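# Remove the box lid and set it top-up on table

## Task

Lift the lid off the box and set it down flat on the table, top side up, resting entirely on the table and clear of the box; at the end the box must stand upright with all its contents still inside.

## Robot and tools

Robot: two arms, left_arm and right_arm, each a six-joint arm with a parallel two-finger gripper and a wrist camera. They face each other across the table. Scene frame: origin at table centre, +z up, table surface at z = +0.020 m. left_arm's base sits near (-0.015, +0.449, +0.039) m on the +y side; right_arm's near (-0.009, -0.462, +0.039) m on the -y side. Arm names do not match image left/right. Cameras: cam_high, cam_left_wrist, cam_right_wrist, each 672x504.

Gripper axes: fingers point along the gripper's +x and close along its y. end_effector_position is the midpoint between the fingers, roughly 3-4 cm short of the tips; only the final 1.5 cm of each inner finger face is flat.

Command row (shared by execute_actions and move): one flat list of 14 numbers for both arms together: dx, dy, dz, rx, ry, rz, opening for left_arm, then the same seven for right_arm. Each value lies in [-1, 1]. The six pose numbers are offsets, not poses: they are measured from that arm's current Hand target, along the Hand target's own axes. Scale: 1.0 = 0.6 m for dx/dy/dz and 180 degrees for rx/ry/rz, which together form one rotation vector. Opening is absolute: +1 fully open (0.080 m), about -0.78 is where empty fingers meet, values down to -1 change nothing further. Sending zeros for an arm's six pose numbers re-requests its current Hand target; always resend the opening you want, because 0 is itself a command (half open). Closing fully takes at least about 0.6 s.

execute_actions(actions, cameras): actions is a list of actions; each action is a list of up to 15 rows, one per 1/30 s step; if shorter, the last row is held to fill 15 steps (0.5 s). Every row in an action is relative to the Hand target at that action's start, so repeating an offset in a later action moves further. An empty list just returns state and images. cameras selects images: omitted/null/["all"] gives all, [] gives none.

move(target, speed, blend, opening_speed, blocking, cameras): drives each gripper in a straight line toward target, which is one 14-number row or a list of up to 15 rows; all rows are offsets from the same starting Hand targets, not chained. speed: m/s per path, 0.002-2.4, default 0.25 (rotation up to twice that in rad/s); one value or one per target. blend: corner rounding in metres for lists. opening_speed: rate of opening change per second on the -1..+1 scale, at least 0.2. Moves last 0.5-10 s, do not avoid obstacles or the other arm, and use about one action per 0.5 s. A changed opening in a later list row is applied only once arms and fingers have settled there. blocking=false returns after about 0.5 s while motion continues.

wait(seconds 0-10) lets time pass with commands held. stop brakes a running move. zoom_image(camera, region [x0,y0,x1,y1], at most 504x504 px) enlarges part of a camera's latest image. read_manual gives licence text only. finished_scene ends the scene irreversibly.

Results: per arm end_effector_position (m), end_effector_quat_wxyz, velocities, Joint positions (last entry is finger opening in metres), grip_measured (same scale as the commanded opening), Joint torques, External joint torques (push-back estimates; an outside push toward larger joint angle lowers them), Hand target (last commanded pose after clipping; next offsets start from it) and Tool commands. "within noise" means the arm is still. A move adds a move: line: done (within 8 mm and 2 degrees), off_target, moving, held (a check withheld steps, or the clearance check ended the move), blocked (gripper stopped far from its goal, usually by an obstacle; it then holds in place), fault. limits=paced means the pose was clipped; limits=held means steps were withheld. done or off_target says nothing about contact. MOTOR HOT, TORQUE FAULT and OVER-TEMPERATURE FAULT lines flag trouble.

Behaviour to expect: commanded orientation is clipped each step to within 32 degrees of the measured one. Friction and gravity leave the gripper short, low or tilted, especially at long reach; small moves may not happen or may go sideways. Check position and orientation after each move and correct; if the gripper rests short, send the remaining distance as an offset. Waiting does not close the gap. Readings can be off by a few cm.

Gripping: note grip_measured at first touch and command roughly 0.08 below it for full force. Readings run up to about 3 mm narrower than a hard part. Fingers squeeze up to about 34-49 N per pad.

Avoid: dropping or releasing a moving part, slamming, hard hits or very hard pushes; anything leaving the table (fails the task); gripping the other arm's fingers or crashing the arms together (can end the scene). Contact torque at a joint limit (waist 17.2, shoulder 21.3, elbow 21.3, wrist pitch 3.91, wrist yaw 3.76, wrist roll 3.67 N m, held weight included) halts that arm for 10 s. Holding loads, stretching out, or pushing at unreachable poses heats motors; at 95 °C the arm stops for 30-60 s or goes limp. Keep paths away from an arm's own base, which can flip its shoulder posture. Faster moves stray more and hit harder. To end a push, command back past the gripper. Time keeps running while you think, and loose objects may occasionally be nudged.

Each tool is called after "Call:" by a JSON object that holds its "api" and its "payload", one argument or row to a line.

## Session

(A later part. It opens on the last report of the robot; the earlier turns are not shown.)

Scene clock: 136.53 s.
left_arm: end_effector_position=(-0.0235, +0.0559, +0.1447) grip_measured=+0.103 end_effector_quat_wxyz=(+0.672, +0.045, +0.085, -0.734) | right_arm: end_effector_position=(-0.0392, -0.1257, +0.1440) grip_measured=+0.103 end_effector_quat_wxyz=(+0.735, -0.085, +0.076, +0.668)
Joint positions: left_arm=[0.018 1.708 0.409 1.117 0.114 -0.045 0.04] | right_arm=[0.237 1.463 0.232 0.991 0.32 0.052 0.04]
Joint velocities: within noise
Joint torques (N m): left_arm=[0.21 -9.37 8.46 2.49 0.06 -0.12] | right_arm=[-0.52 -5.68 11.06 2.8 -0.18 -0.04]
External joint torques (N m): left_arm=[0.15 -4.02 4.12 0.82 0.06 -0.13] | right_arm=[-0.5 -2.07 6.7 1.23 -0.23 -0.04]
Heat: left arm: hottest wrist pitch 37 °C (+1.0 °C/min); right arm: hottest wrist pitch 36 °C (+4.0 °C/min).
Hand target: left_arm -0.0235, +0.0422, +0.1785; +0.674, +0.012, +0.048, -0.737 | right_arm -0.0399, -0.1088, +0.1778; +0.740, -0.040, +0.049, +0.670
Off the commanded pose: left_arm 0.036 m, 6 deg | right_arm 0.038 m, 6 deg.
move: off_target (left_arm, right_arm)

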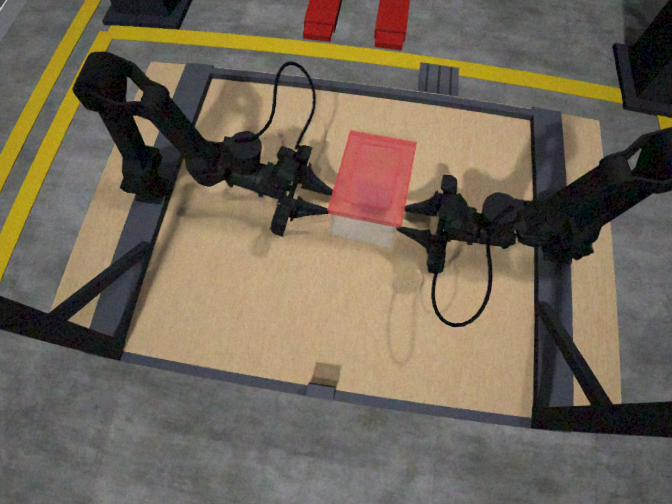

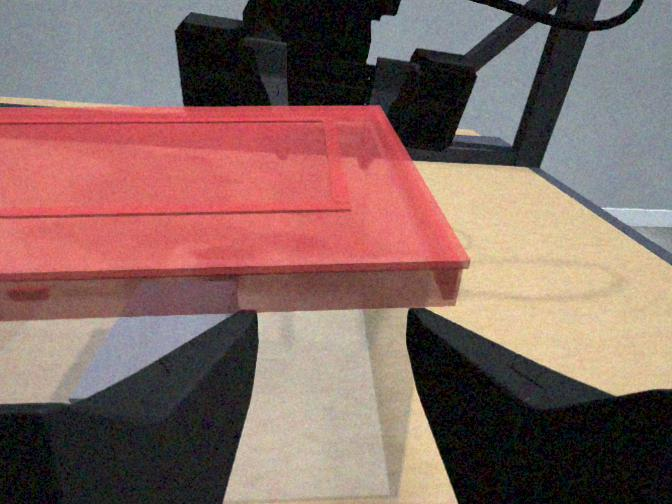

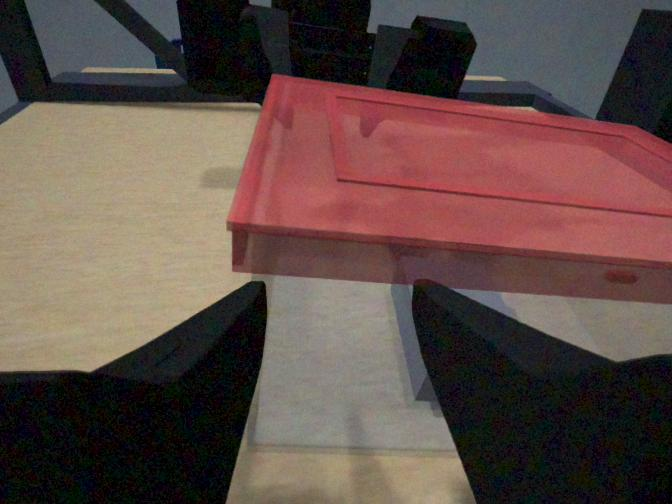

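Call:
{"api": "move", "payload": {
  "target": [-0.01,0,0.025,0,0,0,0.1,-0.013,0,0.025,0,0,0,0.1],
  "speed": 0.08
}}

Call:
{"api": "zoom_image", "payload": {
  "camera": "cam_high",
  "region": [300, 110, 440, 270]
}}

Scene clock: 140.37 s.
left_arm: end_effector_position=(-0.0224, +0.0569, +0.1639) grip_measured=+0.103 end_effector_quat_wxyz=(+0.672, +0.041, +0.079, -0.735) | right_arm: end_effector_position=(-0.0384, -0.1269, +0.1630) grip_measured=+0.103 end_effector_quat_wxyz=(+0.736, -0.082, +0.070, +0.668)
Joint positions: left_arm=[0.022 1.618 0.423 1.027 0.119 -0.042 0.04] | right_arm=[0.237 1.35 0.257 0.867 0.323 0.046 0.04]
Joint velocities: within noise
Joint torques (N m): left_arm=[0.2 -8.74 8.03 2.28 0.08 -0.12] | right_arm=[0.17 -5.15 10.64 2.58 0.06 0.03]
External joint torques (N m): left_arm=[0.19 -3.62 3.26 0.6 0.07 -0.12] | right_arm=[0.19 -1.77 5.71 1 0.02 0.03]
Heat: left arm: hottest wrist pitch 39 °C (+2.0 °C/min); right arm: hottest wrist pitch 37 °C (+5.1 °C/min).
Hand target: left_arm -0.0223, +0.0469, +0.1939; +0.674, +0.012, +0.048, -0.737 | right_arm -0.0403, -0.1147, +0.1937; +0.740, -0.040, +0.049, +0.670
Off the commanded pose: left_arm 0.032 m, 5 deg | right_arm 0.033 m, 5 deg.
move: off_target (left_arm, right_arm)

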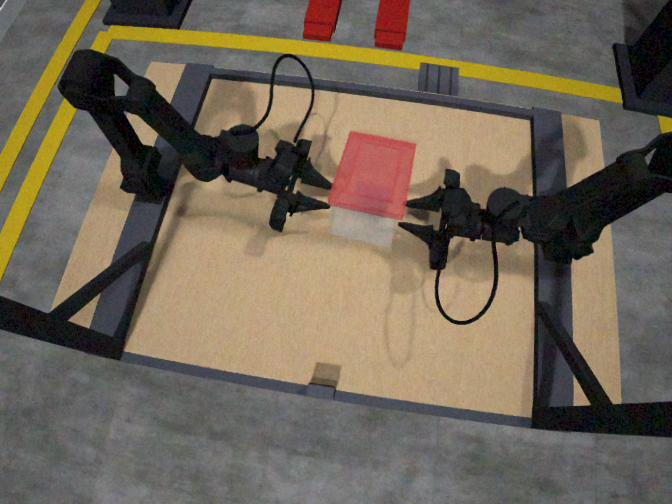

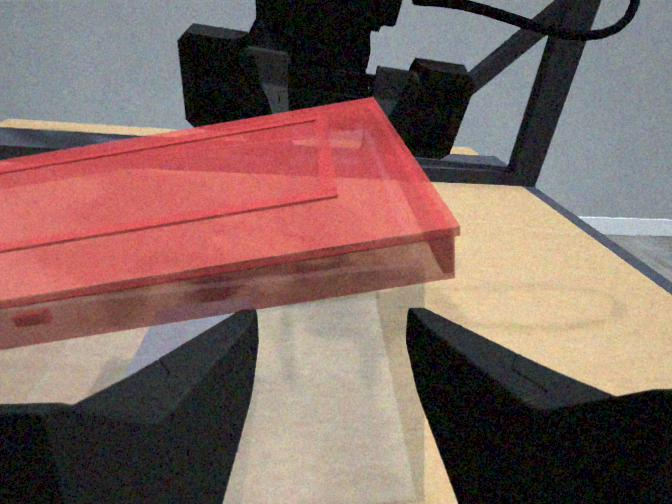

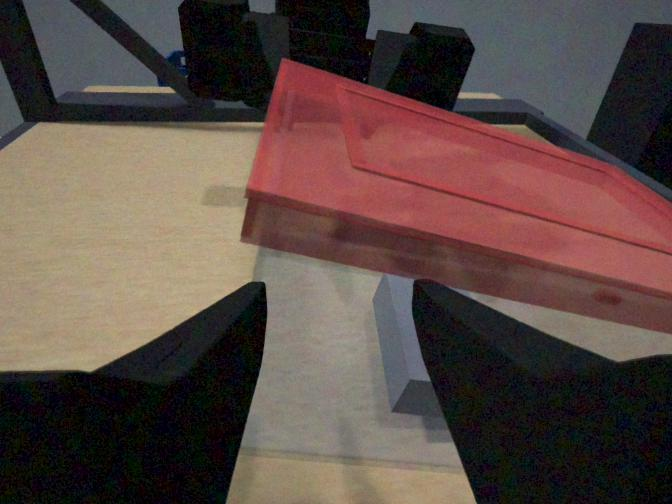

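Scaled by 3.150.

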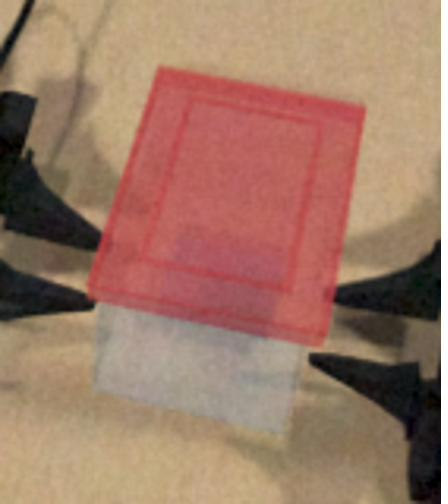

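Call:
{"api": "move", "payload": {
  "target": [
    [0,0,-0.07,0,0,0,0.1,0,0,-0.07,0,0,0,0.1],
    [-0.02,0,-0.11,0,0,0,0.1,-0.025,0,-0.11,0,0,0,0.1]
  ],
  "speed": 0.08
}}

Call:
{"api": "zoom_image", "payload": {
  "camera": "cam_high",
  "region": [300, 110, 440, 270]
}}

Scene clock: 144.20 s.
left_arm: end_effector_position=(-0.0263, +0.0646, +0.1284) grip_measured=+0.103 end_effector_quat_wxyz=(+0.671, +0.014, +0.050, -0.740) | right_arm: end_effector_position=(-0.0445, -0.1375, +0.1277) grip_measured=+0.103 end_effector_quat_wxyz=(+0.736, -0.049, +0.049, +0.674)
Joint positions: left_arm=[0.011 1.903 0.341 1.473 0.116 -0.045 0.04] | right_arm=[0.277 1.713 0.136 1.43 0.355 0.046 0.04]
Joint velocities: within noise
Joint torques (N m): left_arm=[-0.1 -4.89 2.07 2.14 -0.08 -0.12] | right_arm=[0.27 -3.06 2.07 2.42 0.25 0.2]
External joint torques (N m): left_arm=[-0.09 0.6 -1 0.47 -0.09 -0.13] | right_arm=[0.3 0.72 -0.68 0.86 0.21 0.2]
Heat: left arm: hottest wrist pitch 41 °C (+4.1 °C/min); right arm: hottest wrist pitch 38 °C (+6.1 °C/min).
Hand target: left_arm -0.0243, +0.0645, +0.1292; +0.674, +0.012, +0.048, -0.737 | right_arm -0.0430, -0.1377, +0.1301; +0.740, -0.040, +0.049, +0.670
Off the commanded pose: left_arm 0.002 m, 1 deg | right_arm 0.003 m, 1 deg.
move: done

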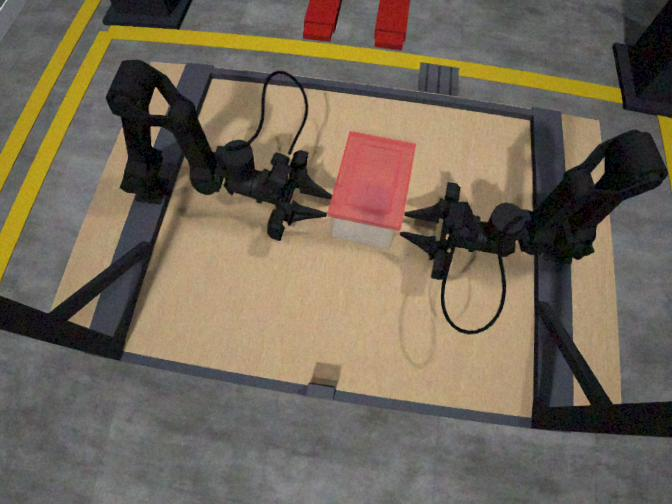

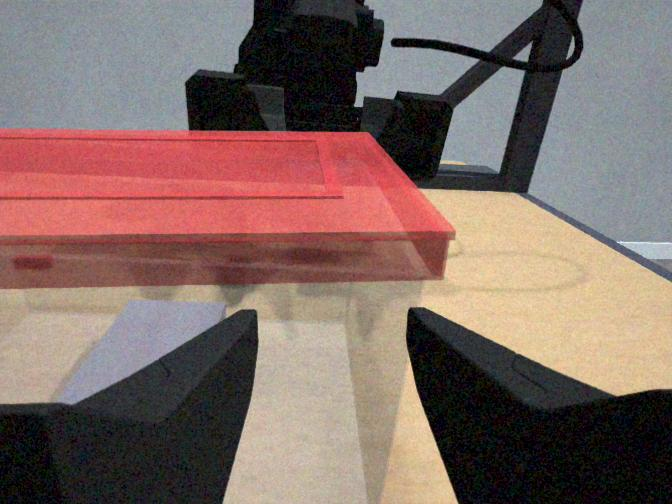

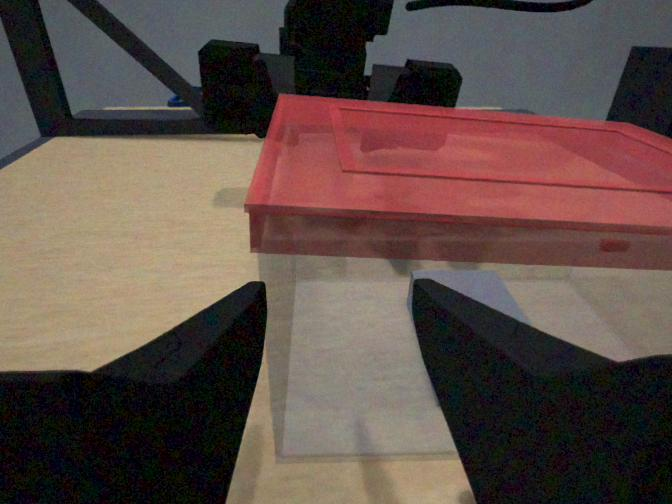

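Scaled by 3.150.

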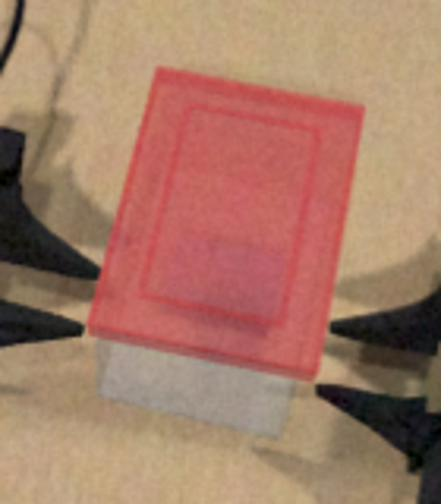

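Call:
{"api": "move", "payload": {
  "target": [
    [-0.025,0,0,0,0,0,0.1,-0.022,0,0,0,0,0,0.1],
    [-0.0413,0.13,0.0453,0.0179,0.140,0.0014,1,-0.0105,-0.134,0.0405,-0.0017,0.126,0,1],
    [-0.0213,0.13,0.0453,0.0179,0.140,0.0014,1,0.0095,-0.134,0.0405,-0.0017,0.126,0,1]
  ],
  "speed": [0.08,0.15,0.08]
}}

Scene clock: 153.63 s.
left_arm: end_effector_position=(+0.0542, +0.0731, +0.1465) grip_measured=+1.000 end_effector_quat_wxyz=(+0.646, +0.195, +0.183, -0.715) | right_arm: end_effector_position=(+0.0396, -0.1450, +0.1403) grip_measured=+0.991 end_effector_quat_wxyz=(+0.716, -0.185, +0.206, +0.641)
Joint positions: left_arm=[0.317 1.488 0.639 0.264 0.361 0.219 0.08] | right_arm=[-0.173 1.184 0.4 0.223 -0.059 -0.038 0.08]
Joint velocities: within noise
Joint torques (N m): left_arm=[-0.26 -4.77 6.41 1.96 0.05 -0.09] | right_arm=[0.14 -2.51 8.64 2.29 -0.16 -0.05]
External joint torques (N m): left_arm=[-0.24 0.48 0.53 0.43 -0.08 -0.09] | right_arm=[0.15 0.64 2.82 0.78 -0.14 -0.05]
Heat: left arm: hottest wrist pitch 41 °C (+3.0 °C/min); right arm: hottest wrist pitch 38 °C (+3.0 °C/min).
Hand target: left_arm +0.0557, +0.0680, +0.1531; +0.648, +0.191, +0.173, -0.716 | right_arm +0.0380, -0.1370, +0.1530; +0.715, -0.173, +0.192, +0.649
Off the commanded pose: left_arm 0.008 m, 1 deg | right_arm 0.015 m, 2 deg.
move: off_target (right_arm); target 2's new opening was sent with right_arm's hand 0.015 m and 2 deg from that target

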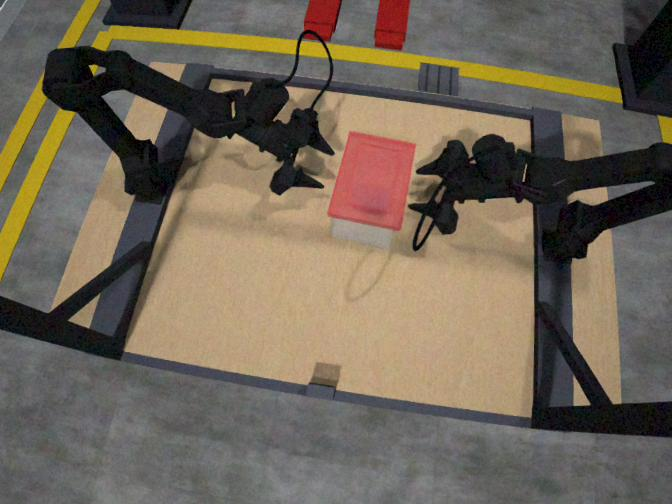

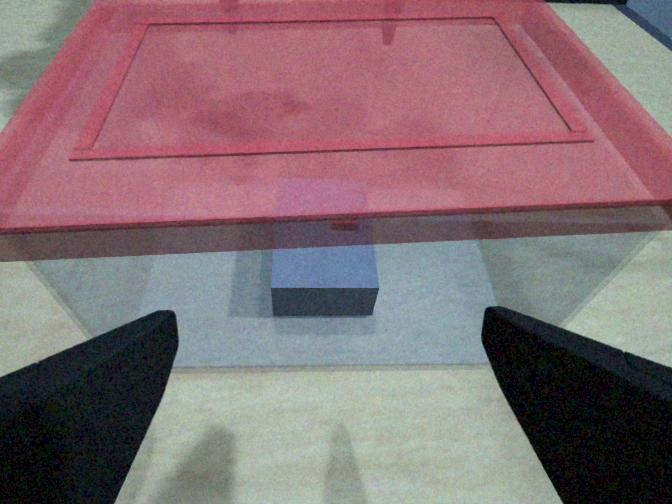

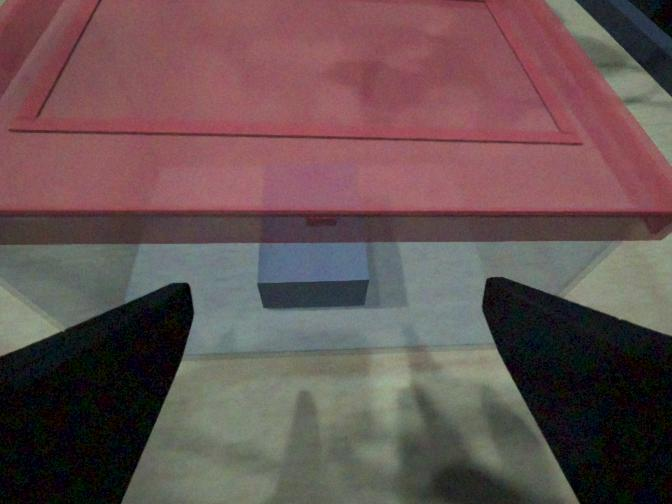

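Call:
{"api": "move", "payload": {
  "target": [0.0098,0,0.023,0,0,0,1,0.0172,0,0.0137,0,0,0,1],
  "speed": 0.05
}}

Scene clock: 156.37 s.
left_arm: end_effector_position=(+0.0536, +0.0600, +0.1576) grip_measured=+1.000 end_effector_quat_wxyz=(+0.647, +0.194, +0.177, -0.716) | right_arm: end_effector_position=(+0.0412, -0.1331, +0.1408) grip_measured=+0.991 end_effector_quat_wxyz=(+0.715, -0.187, +0.207, +0.642)
Joint positions: left_arm=[0.3 1.508 0.699 0.24 0.347 0.213 0.08] | right_arm=[-0.171 1.246 0.441 0.238 -0.059 -0.038 0.08]
Joint velocities: within noise
Joint torques (N m): left_arm=[-0.29 -5.03 6.57 1.23 0.04 -0.19] | right_arm=[0.29 -2.85 8.85 2.39 -0.04 0.02]
External joint torques (N m): left_arm=[-0.28 0.5 0.56 -0.3 -0.08 -0.19] | right_arm=[0.34 0.69 3.02 0.86 -0.03 0.02]
Heat: left arm: hottest wrist pitch 41 °C (+3.0 °C/min); right arm: hottest wrist pitch 38 °C (+3.0 °C/min).
Hand target: left_arm +0.0546, +0.0561, +0.1621; +0.648, +0.191, +0.173, -0.716 | right_arm +0.0393, -0.1240, +0.1550; +0.715, -0.173, +0.192, +0.649
Off the commanded pose: left_arm 0.006 m, 1 deg | right_arm 0.017 m, 3 deg.
move: off_target (right_arm)

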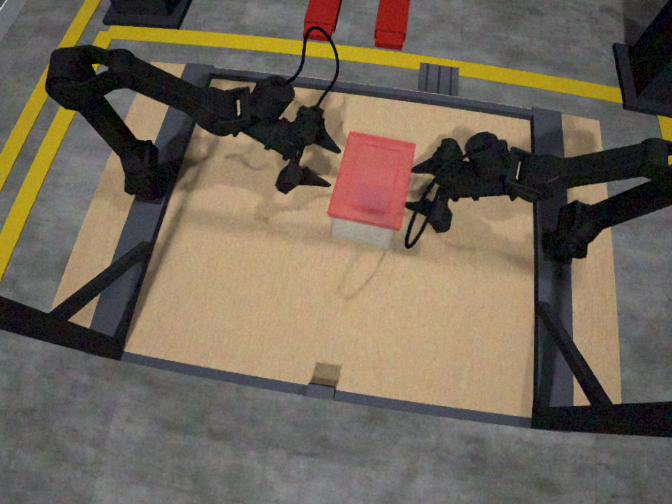

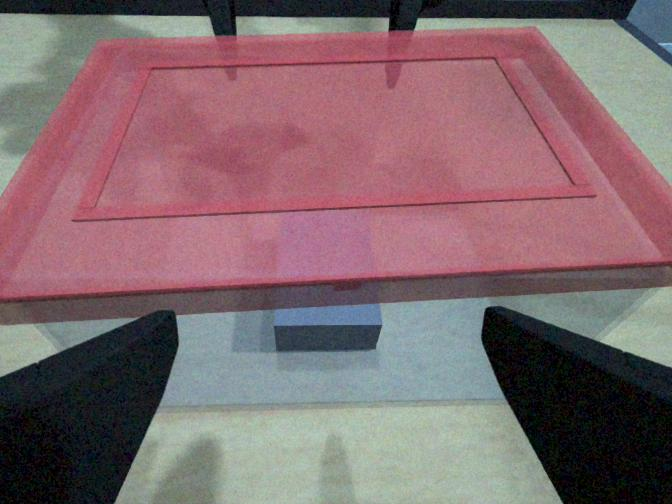

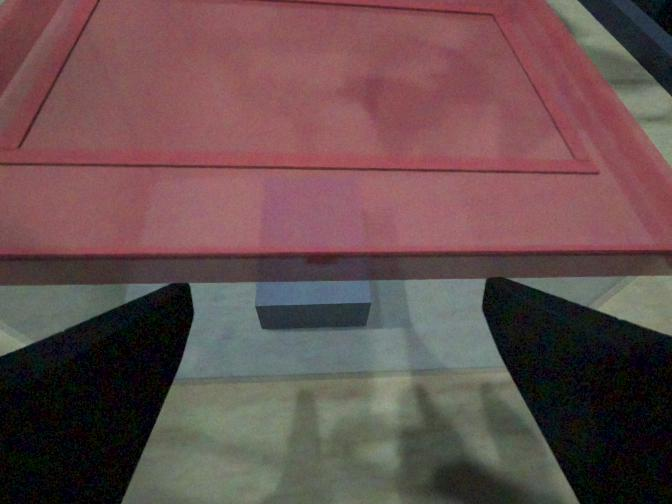

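Call:
{"api": "move", "payload": {
  "target": [
    [0.0231,0,0.0133,0,0,0,1,0.0277,0,0.0122,0,0,0,1],
    [-0.0102,0,0.071,0,0,0,1,-0.0056,0,0.07,0,0,0,1]
  ],
  "speed": [0.04,0.04]
}}

Scene clock: 159.77 s.
left_arm: end_effector_position=(+0.0567, +0.0493, +0.1824) grip_measured=+1.000 end_effector_quat_wxyz=(+0.648, +0.202, +0.198, -0.707) | right_arm: end_effector_position=(+0.0424, -0.1244, +0.1560) grip_measured=+0.992 end_effector_quat_wxyz=(+0.708, -0.204, +0.233, +0.634)
Joint positions: left_arm=[0.291 1.498 0.837 0.053 0.323 0.197 0.08] | right_arm=[-0.168 1.255 0.568 0.055 -0.054 -0.032 0.08]
Joint velocities: within noise
Joint torques (N m): left_arm=[-0.69 -7.09 8.64 1.96 0.25 -0.11] | right_arm=[0.43 -5.33 13.09 3.01 -0.06 0.07]
External joint torques (N m): left_arm=[-0.7 -1.31 2.34 0.46 0.14 -0.11] | right_arm=[0.44 -1.5 7.07 1.54 -0.04 0.07]
Heat: left arm: hottest wrist pitch 40 °C (+3.0 °C/min); right arm: hottest wrist pitch 39 °C (+4.0 °C/min).
Hand target: left_arm +0.0530, +0.0403, +0.2021; +0.648, +0.191, +0.173, -0.716 | right_arm +0.0411, -0.1061, +0.1931; +0.715, -0.173, +0.192, +0.649
Off the commanded pose: left_arm 0.022 m, 3 deg | right_arm 0.041 m, 6 deg.
move: off_target (left_arm, right_arm)

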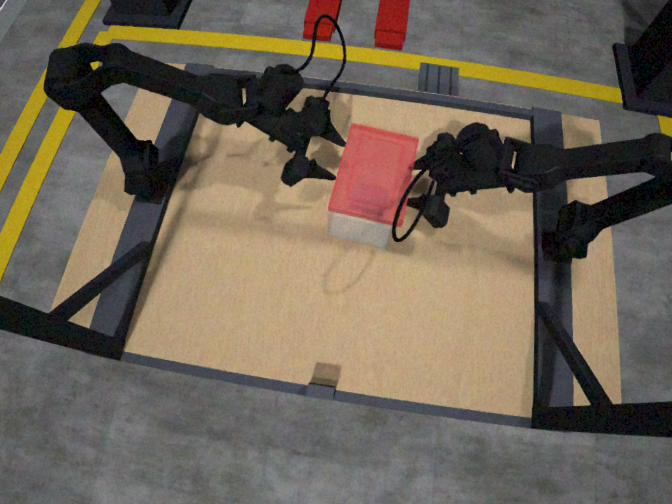

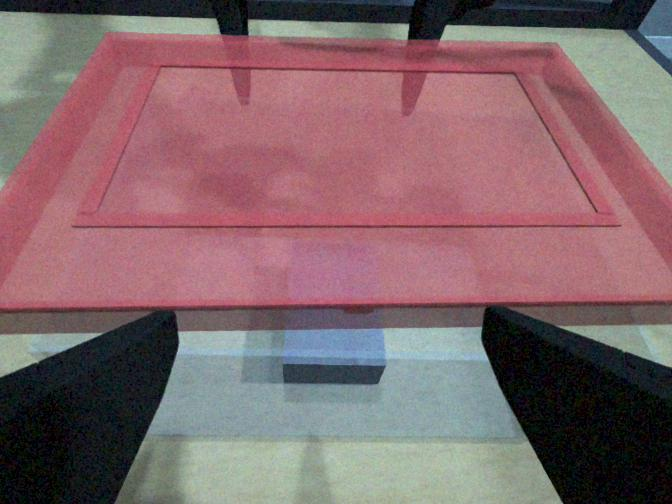

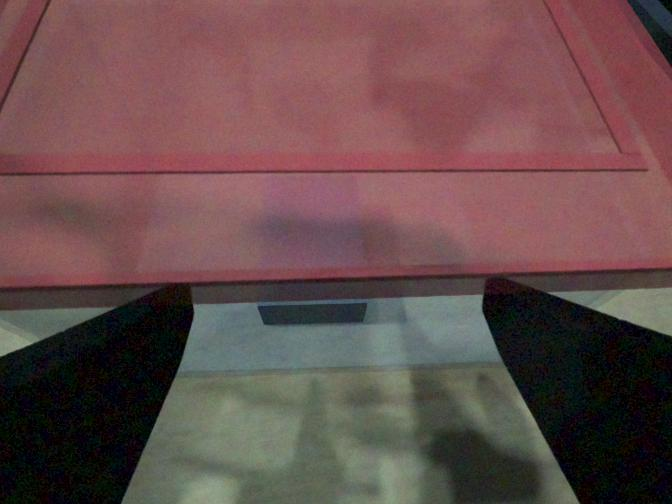

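Call:
{"api": "move", "payload": {
  "target": [0,0,0,0,0,0,1,-0.0125,0,0.0216,0,-0.02,0,1],
  "speed": 0.04
}}

Scene clock: 162.20 s.
left_arm: end_effector_position=(+0.0559, +0.0458, +0.1886) grip_measured=+1.000 end_effector_quat_wxyz=(+0.649, +0.200, +0.191, -0.709) | right_arm: end_effector_position=(+0.0437, -0.1123, +0.1913) grip_measured=+0.992 end_effector_quat_wxyz=(+0.721, -0.171, +0.185, +0.646)
Joint positions: left_arm=[0.286 1.498 0.852 0.053 0.323 0.197 0.08] | right_arm=[-0.165 1.218 0.602 0.106 -0.053 -0.037 0.08]
Joint velocities: within noise
Joint torques (N m): left_arm=[-0.3 -6.98 7.2 2.02 0.25 -0.12] | right_arm=[0.24 -4.13 9.03 2.44 -0.16 0.14]
External joint torques (N m): left_arm=[-0.28 -1.09 0.74 0.48 0.13 -0.12] | right_arm=[0.24 -0.34 2.79 0.89 -0.14 0.14]
Heat: left arm: hottest wrist pitch 40 °C (+3.0 °C/min); right arm: hottest wrist pitch 40 °C (+4.1 °C/min).
Hand target: left_arm +0.0530, +0.0403, +0.2021; +0.648, +0.191, +0.173, -0.716 | right_arm +0.0411, -0.1061, +0.2080; +0.721, -0.153, +0.169, +0.654
Off the commanded pose: left_arm 0.015 m, 2 deg | right_arm 0.018 m, 3 deg.
move: off_target (left_arm, right_arm)

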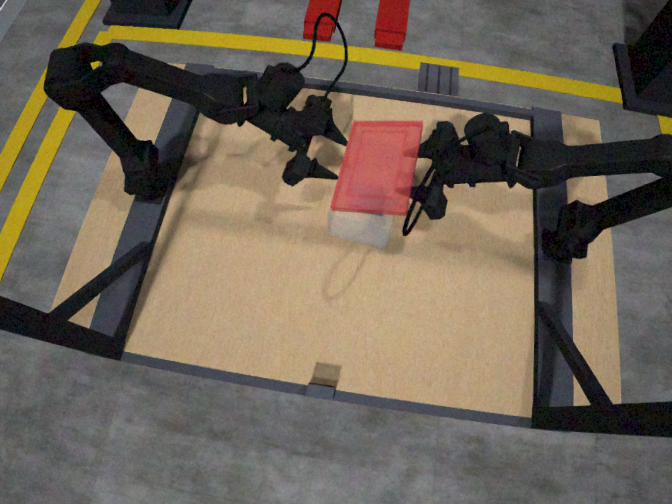

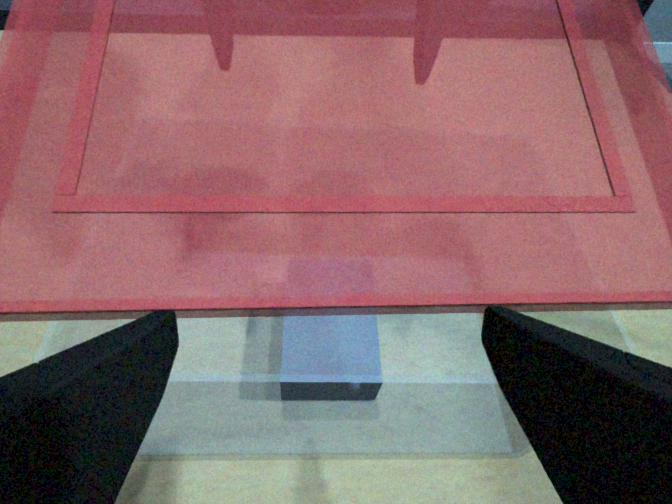

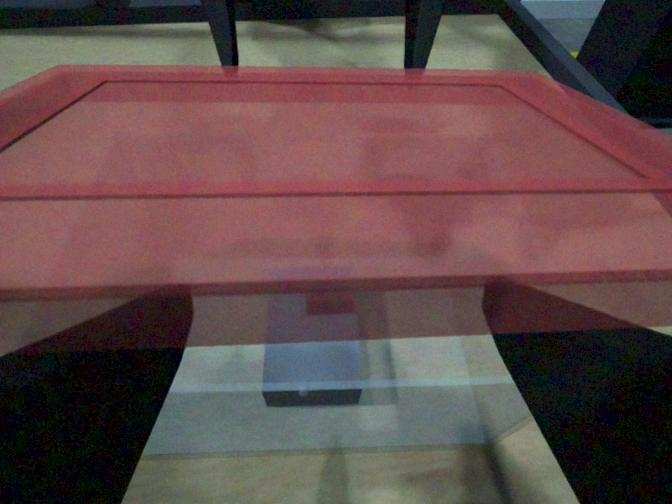

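Call:
{"api": "zoom_image", "payload": {
  "camera": "cam_high",
  "region": [280, 90, 460, 260]
}}

Call:
{"api": "zoom_image", "payload": {
  "camera": "cam_right_wrist",
  "region": [0, 200, 504, 504]
}}

Call:
{"api": "zoom_image", "payload": {
  "camera": "cam_left_wrist",
  "region": [100, 220, 560, 504]
}}

Scaled by 2.800.

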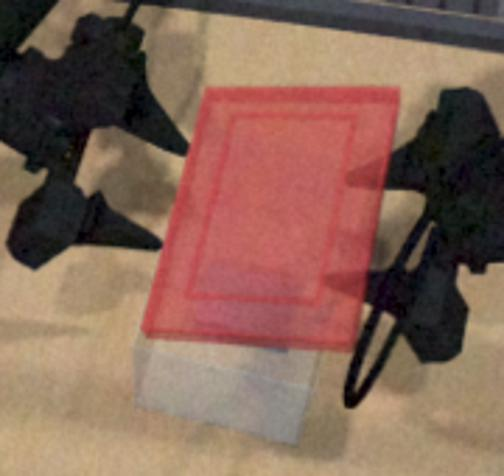

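Scaled by 1.000.

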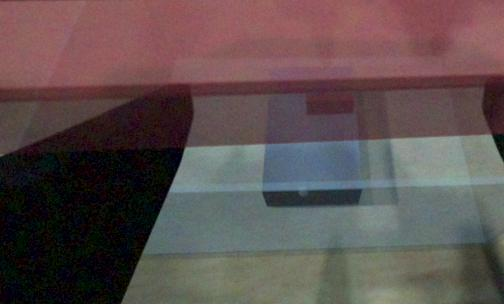

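Scaled by 1.096.

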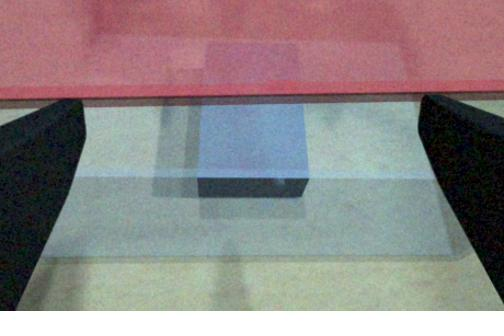

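Call:
{"api": "move", "payload": {
  "target": [0.0361,-0.4146,0.0208,0,0,0,1,-0.0364,0.4145,-0.0181,0,0,0,1],
  "speed": 0.08
}}

Scene clock: 171.43 s.
left_arm: end_effector_position=(-0.1957, +0.0434, +0.1970) grip_measured=+1.000 end_effector_quat_wxyz=(+0.645, +0.197, +0.175, -0.717) | right_arm: end_effector_position=(-0.2080, -0.1111, +0.1977) grip_measured=+0.992 end_effector_quat_wxyz=(+0.715, -0.171, +0.168, +0.657)
Joint positions: left_arm=[-0.547 1.623 0.993 0.051 -0.374 -0.229 0.08] | right_arm=[0.775 1.563 0.93 -0.044 0.736 0.468 0.08]
Joint velocities: within noise
Joint torques (N m): left_arm=[0.01 -6.18 7.03 1.21 -0.32 -0.19] | right_arm=[0.02 -4.99 8.82 1.3 0.53 0.24]
External joint torques (N m): left_arm=[0 0.65 0.6 -0.32 -0.18 -0.2] | right_arm=[-0.04 0.95 2.85 -0.01 0.27 0.23]
Heat: left arm: hottest wrist pitch 39 °C (+3.0 °C/min); right arm: hottest wrist pitch 39 °C (+4.0 °C/min).
Hand target: left_arm -0.1970, +0.0401, +0.2021; +0.648, +0.191, +0.173, -0.716 | right_arm -0.2088, -0.1062, +0.2083; +0.721, -0.153, +0.169, +0.654
Off the commanded pose: left_arm 0.006 m, 1 deg | right_arm 0.012 m, 2 deg.
move: off_target (right_arm)

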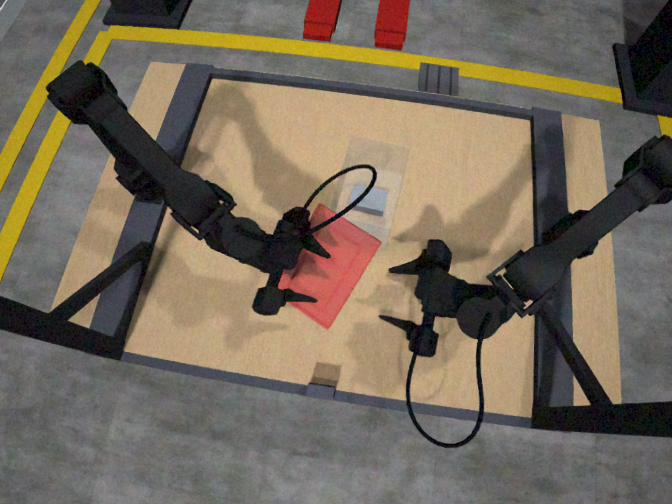

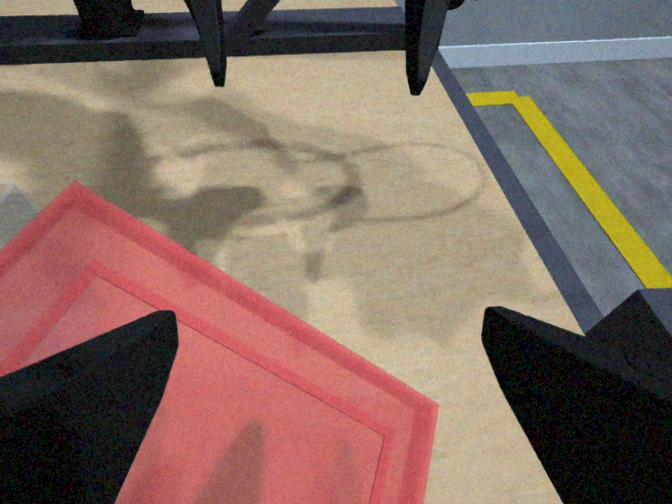

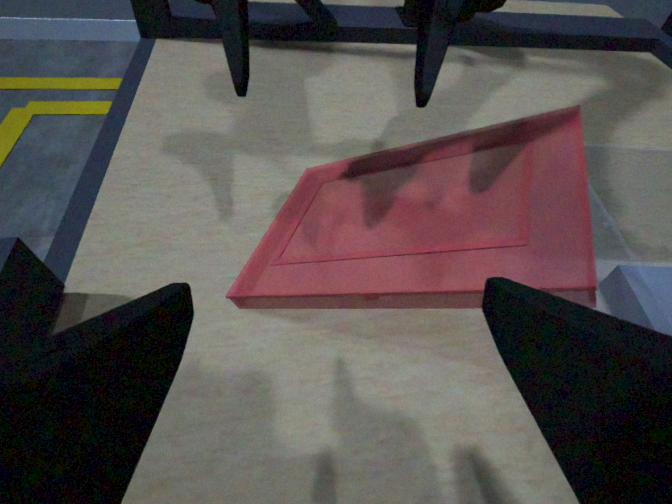

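Call:
{"api": "zoom_image", "payload": {
  "camera": "cam_high",
  "region": [240, 120, 440, 350]
}}

Call:
{"api": "zoom_image", "payload": {
  "camera": "cam_right_wrist",
  "region": [200, 80, 672, 400]
}}

Scaled by 2.191.

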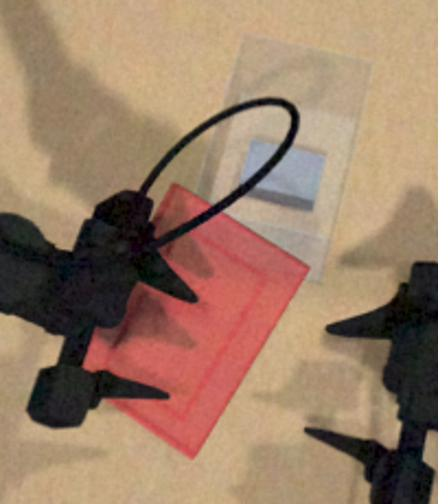

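Scaled by 1.068.

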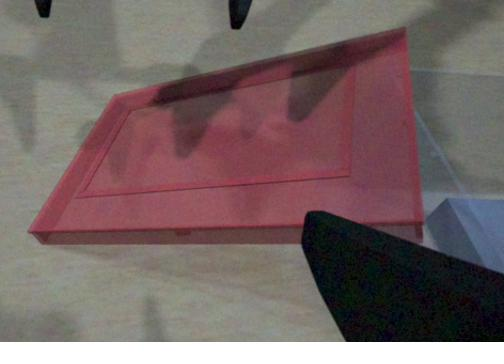

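Call:
{"api": "move", "payload": {
  "target": [-0.28,0.1,0.05,0,0,0,1,-0.03,0,0.05,0,0,0,1],
  "speed": 0.25
}}

Call:
{"api": "zoom_image", "payload": {
  "camera": "cam_high",
  "region": [240, 120, 440, 350]
}}

Call:
{"api": "zoom_image", "payload": {
  "camera": "cam_left_wrist",
  "region": [0, 0, 500, 500]
}}

Scene clock: 180.77 s.
left_arm: end_effector_position=(-0.1235, +0.1630, +0.3030) grip_measured=+1.000 end_effector_quat_wxyz=(+0.647, +0.202, +0.177, -0.713) | right_arm: end_effector_position=(-0.2076, -0.1108, +0.2256) grip_measured=+0.992 end_effector_quat_wxyz=(+0.717, -0.179, +0.168, +0.653)
Joint positions: left_arm=[-0.552 1.021 0.984 -0.555 -0.384 -0.237 0.08] | right_arm=[0.775 1.534 1.03 -0.195 0.74 0.474 0.08]
Joint velocities: within noise
Joint torques (N m): left_arm=[-0.3 -3.84 7.04 1.2 -0.33 -0.19] | right_arm=[0.28 -6.79 9.1 1.28 0.53 0.24]
External joint torques (N m): left_arm=[-0.31 -1.09 0.4 -0.31 -0.19 -0.19] | right_arm=[0.25 -0.91 2.96 -0.01 0.26 0.24]
Heat: left arm: hottest wrist pitch 37 °C (+0.0 °C/min); right arm: hottest elbow 37 °C (+4.0 °C/min).
Hand target: left_arm -0.1244, +0.1643, +0.3117; +0.648, +0.191, +0.173, -0.716 | right_arm -0.2091, -0.1090, +0.2431; +0.721, -0.153, +0.169, +0.654
Off the commanded pose: left_arm 0.009 m, 1 deg | right_arm 0.018 m, 3 deg.
move: off_target (left_arm, right_arm)

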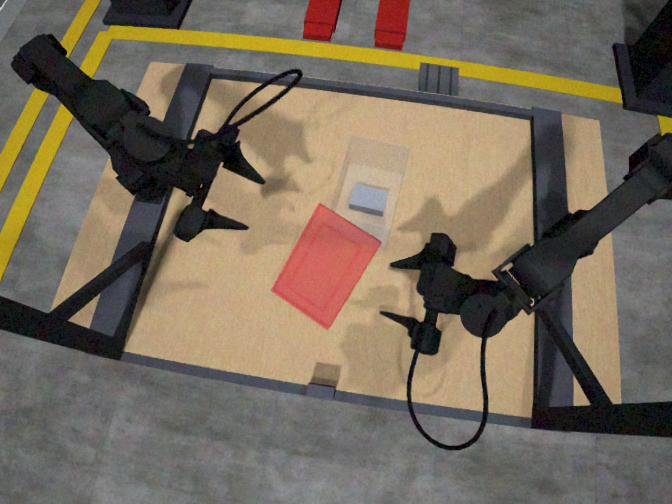

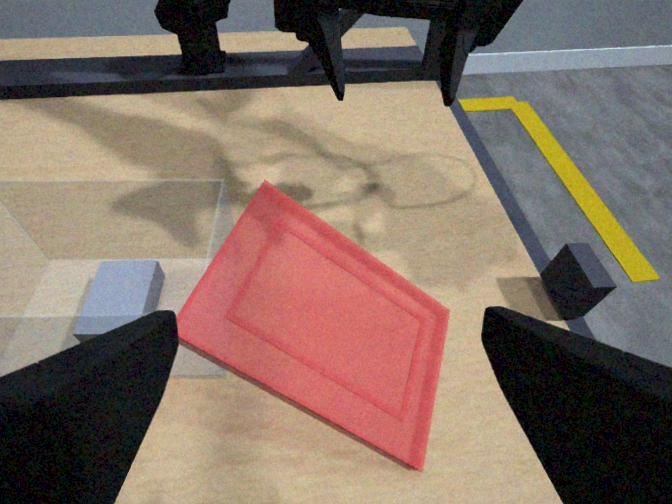

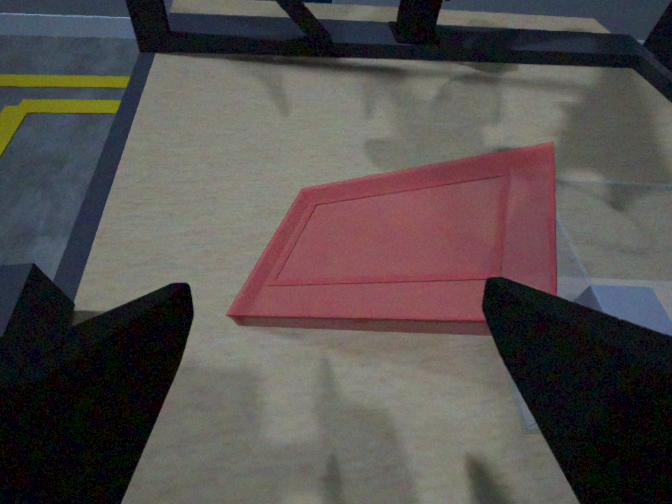

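Scaled by 2.191.

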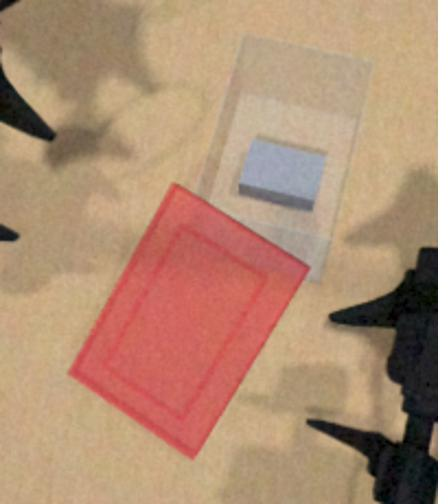

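Scaled by 1.008.

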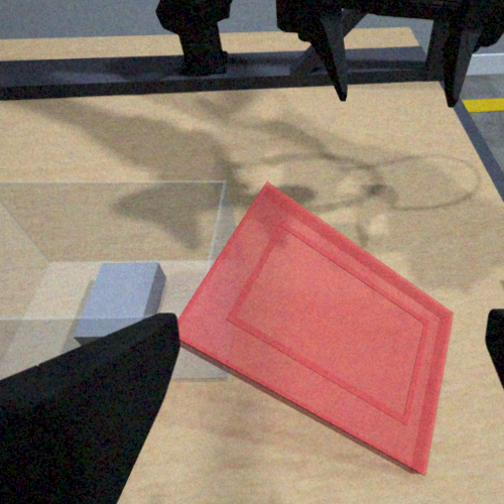

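Call:
{"api": "move", "payload": {
  "target": [0.1758,0.1085,-0.2585,0.0478,0,-0.0828,-0.7,0.10,-0.0757,-0.170,0.0424,0,-0.0857,-0.7],
  "speed": 0.15
}}

Scene clock: 195.90 s.
left_arm: end_effector_position=(-0.0601, +0.1439, +0.1240) grip_measured=-0.697 end_effector_quat_wxyz=(+0.537, +0.215, +0.149, -0.802) | right_arm: end_effector_position=(-0.1654, -0.1055, +0.1236) grip_measured=-0.697 end_effector_quat_wxyz=(+0.806, -0.135, +0.191, +0.544)
Joint positions: left_arm=[0.021 1.218 0.322 0.327 0.358 0.211 0.004] | right_arm=[0.734 1.764 0.846 0.058 0.926 0.737 0.004]
Joint velocities: within noise
Joint torques (N m): left_arm=[0.27 -2.86 4.44 1.97 0.31 0.23] | right_arm=[-0.27 -5.42 4.47 1.72 0.67 0.23]
External joint torques (N m): left_arm=[0.27 0.36 -1.37 0.42 0.19 0.23] | right_arm=[-0.25 0.96 -0.54 0.64 0.29 0.23]
Heat: left arm: hottest elbow 37 °C (+4.0 °C/min); right arm: hottest elbow 39 °C (+6.0 °C/min).
Hand target: left_arm -0.0610, +0.1436, +0.1247; -0.534, -0.215, -0.142, +0.805 | right_arm -0.1632, -0.1049, +0.1251; +0.811, -0.126, +0.190, +0.539
Off the commanded pose: left_arm 0.001 m, 1 deg | right_arm 0.003 m, 1 deg.
move: done

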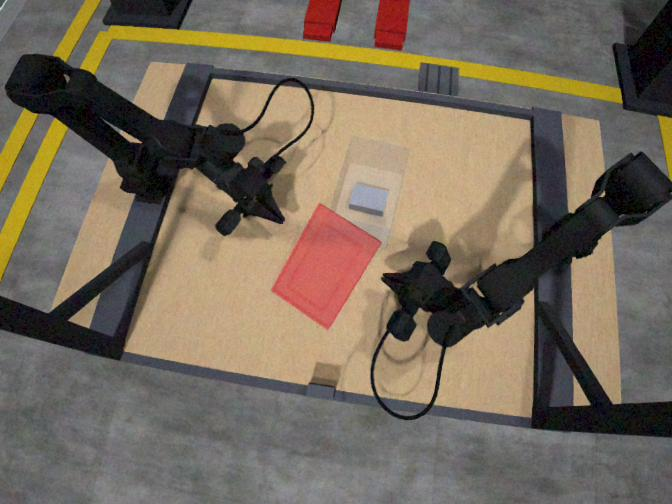

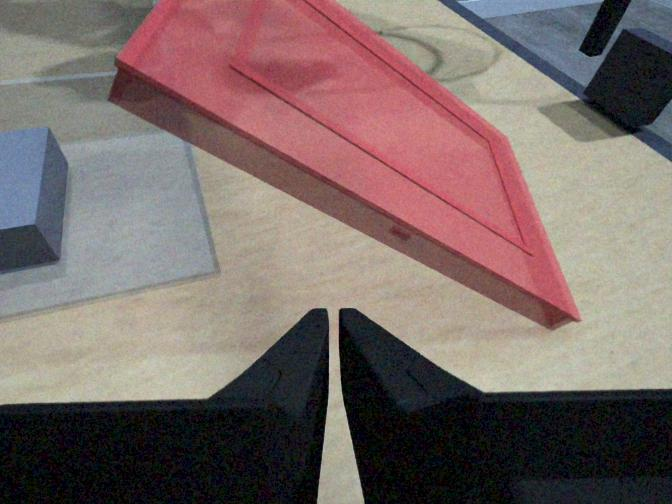

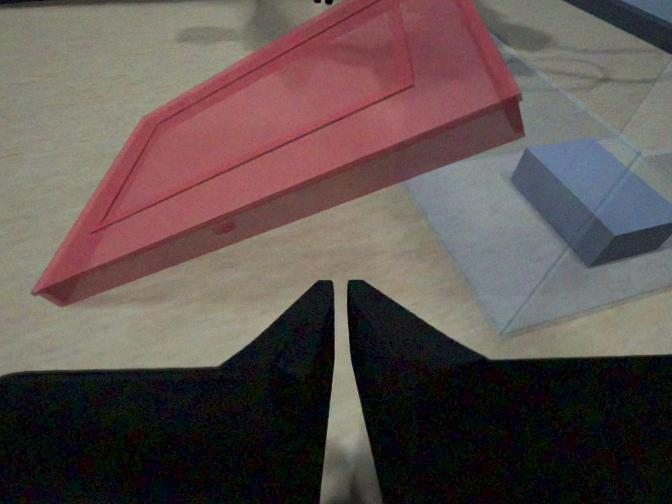

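Call:
{"api": "move", "payload": {
  "target": [0.0533,0.0167,0.0077,0,0,0,-0.7,0.0537,0.0167,0.0043,0,0,0,-0.7],
  "speed": 0.1
}}

Scene clock: 200.13 s.
left_arm: end_effector_position=(-0.0608, +0.1173, +0.1069) grip_measured=-0.697 end_effector_quat_wxyz=(+0.535, +0.219, +0.153, -0.801) | right_arm: end_effector_position=(-0.1556, -0.0794, +0.1058) grip_measured=-0.697 end_effector_quat_wxyz=(+0.812, -0.140, +0.189, +0.534)
Joint positions: left_arm=[0.014 1.428 0.38 0.467 0.354 0.211 0.004] | right_arm=[0.663 1.867 0.881 0.166 0.897 0.668 0.004]
Joint velocities: within noise
Joint torques (N m): left_arm=[-0.3 -3.74 5.72 1.96 0.05 -0.03] | right_arm=[-0.12 -5.82 7.16 1.79 0.09 -0.13]
External joint torques (N m): left_arm=[-0.31 0.44 0.44 0.42 -0.08 -0.03] | right_arm=[-0.11 1.12 2.32 0.66 -0.27 -0.13]
Heat: left arm: hottest elbow 37 °C (+3.0 °C/min); right arm: hottest elbow 38 °C (+3.0 °C/min).
Hand target: left_arm -0.0634, +0.1121, +0.1128; -0.534, -0.215, -0.142, +0.805 | right_arm -0.1608, -0.0734, +0.1131; +0.811, -0.126, +0.190, +0.539
Off the commanded pose: left_arm 0.008 m, 1 deg | right_arm 0.011 m, 2 deg.
move: off_target (right_arm)

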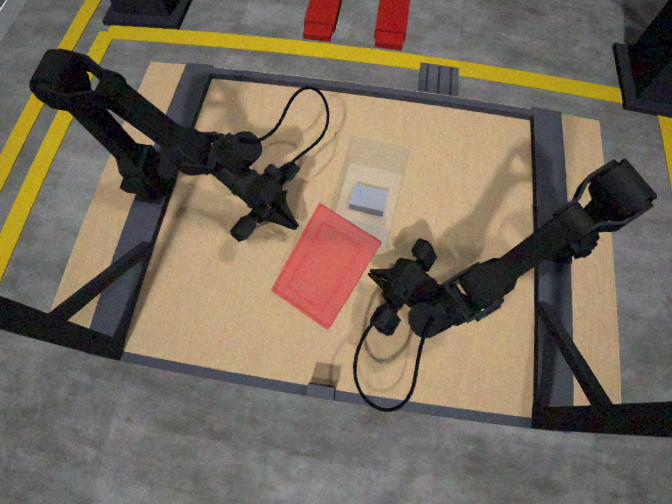

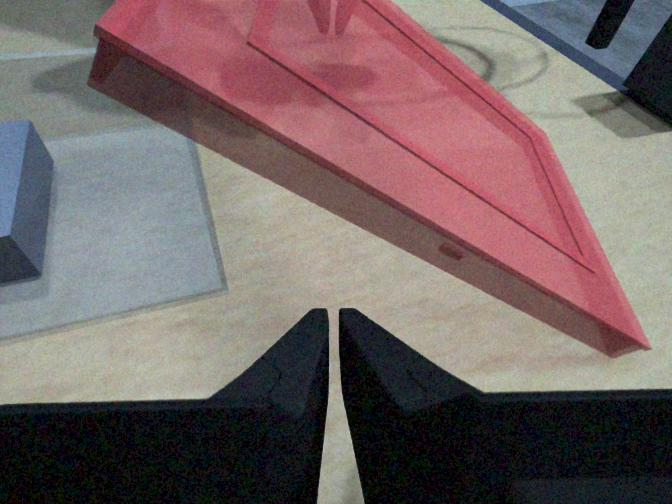

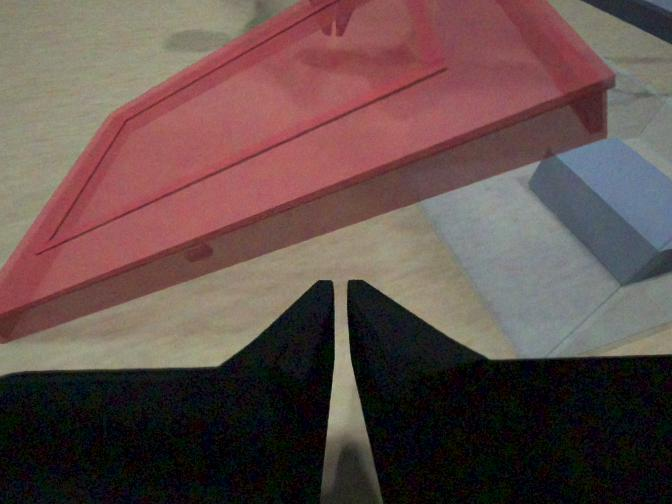

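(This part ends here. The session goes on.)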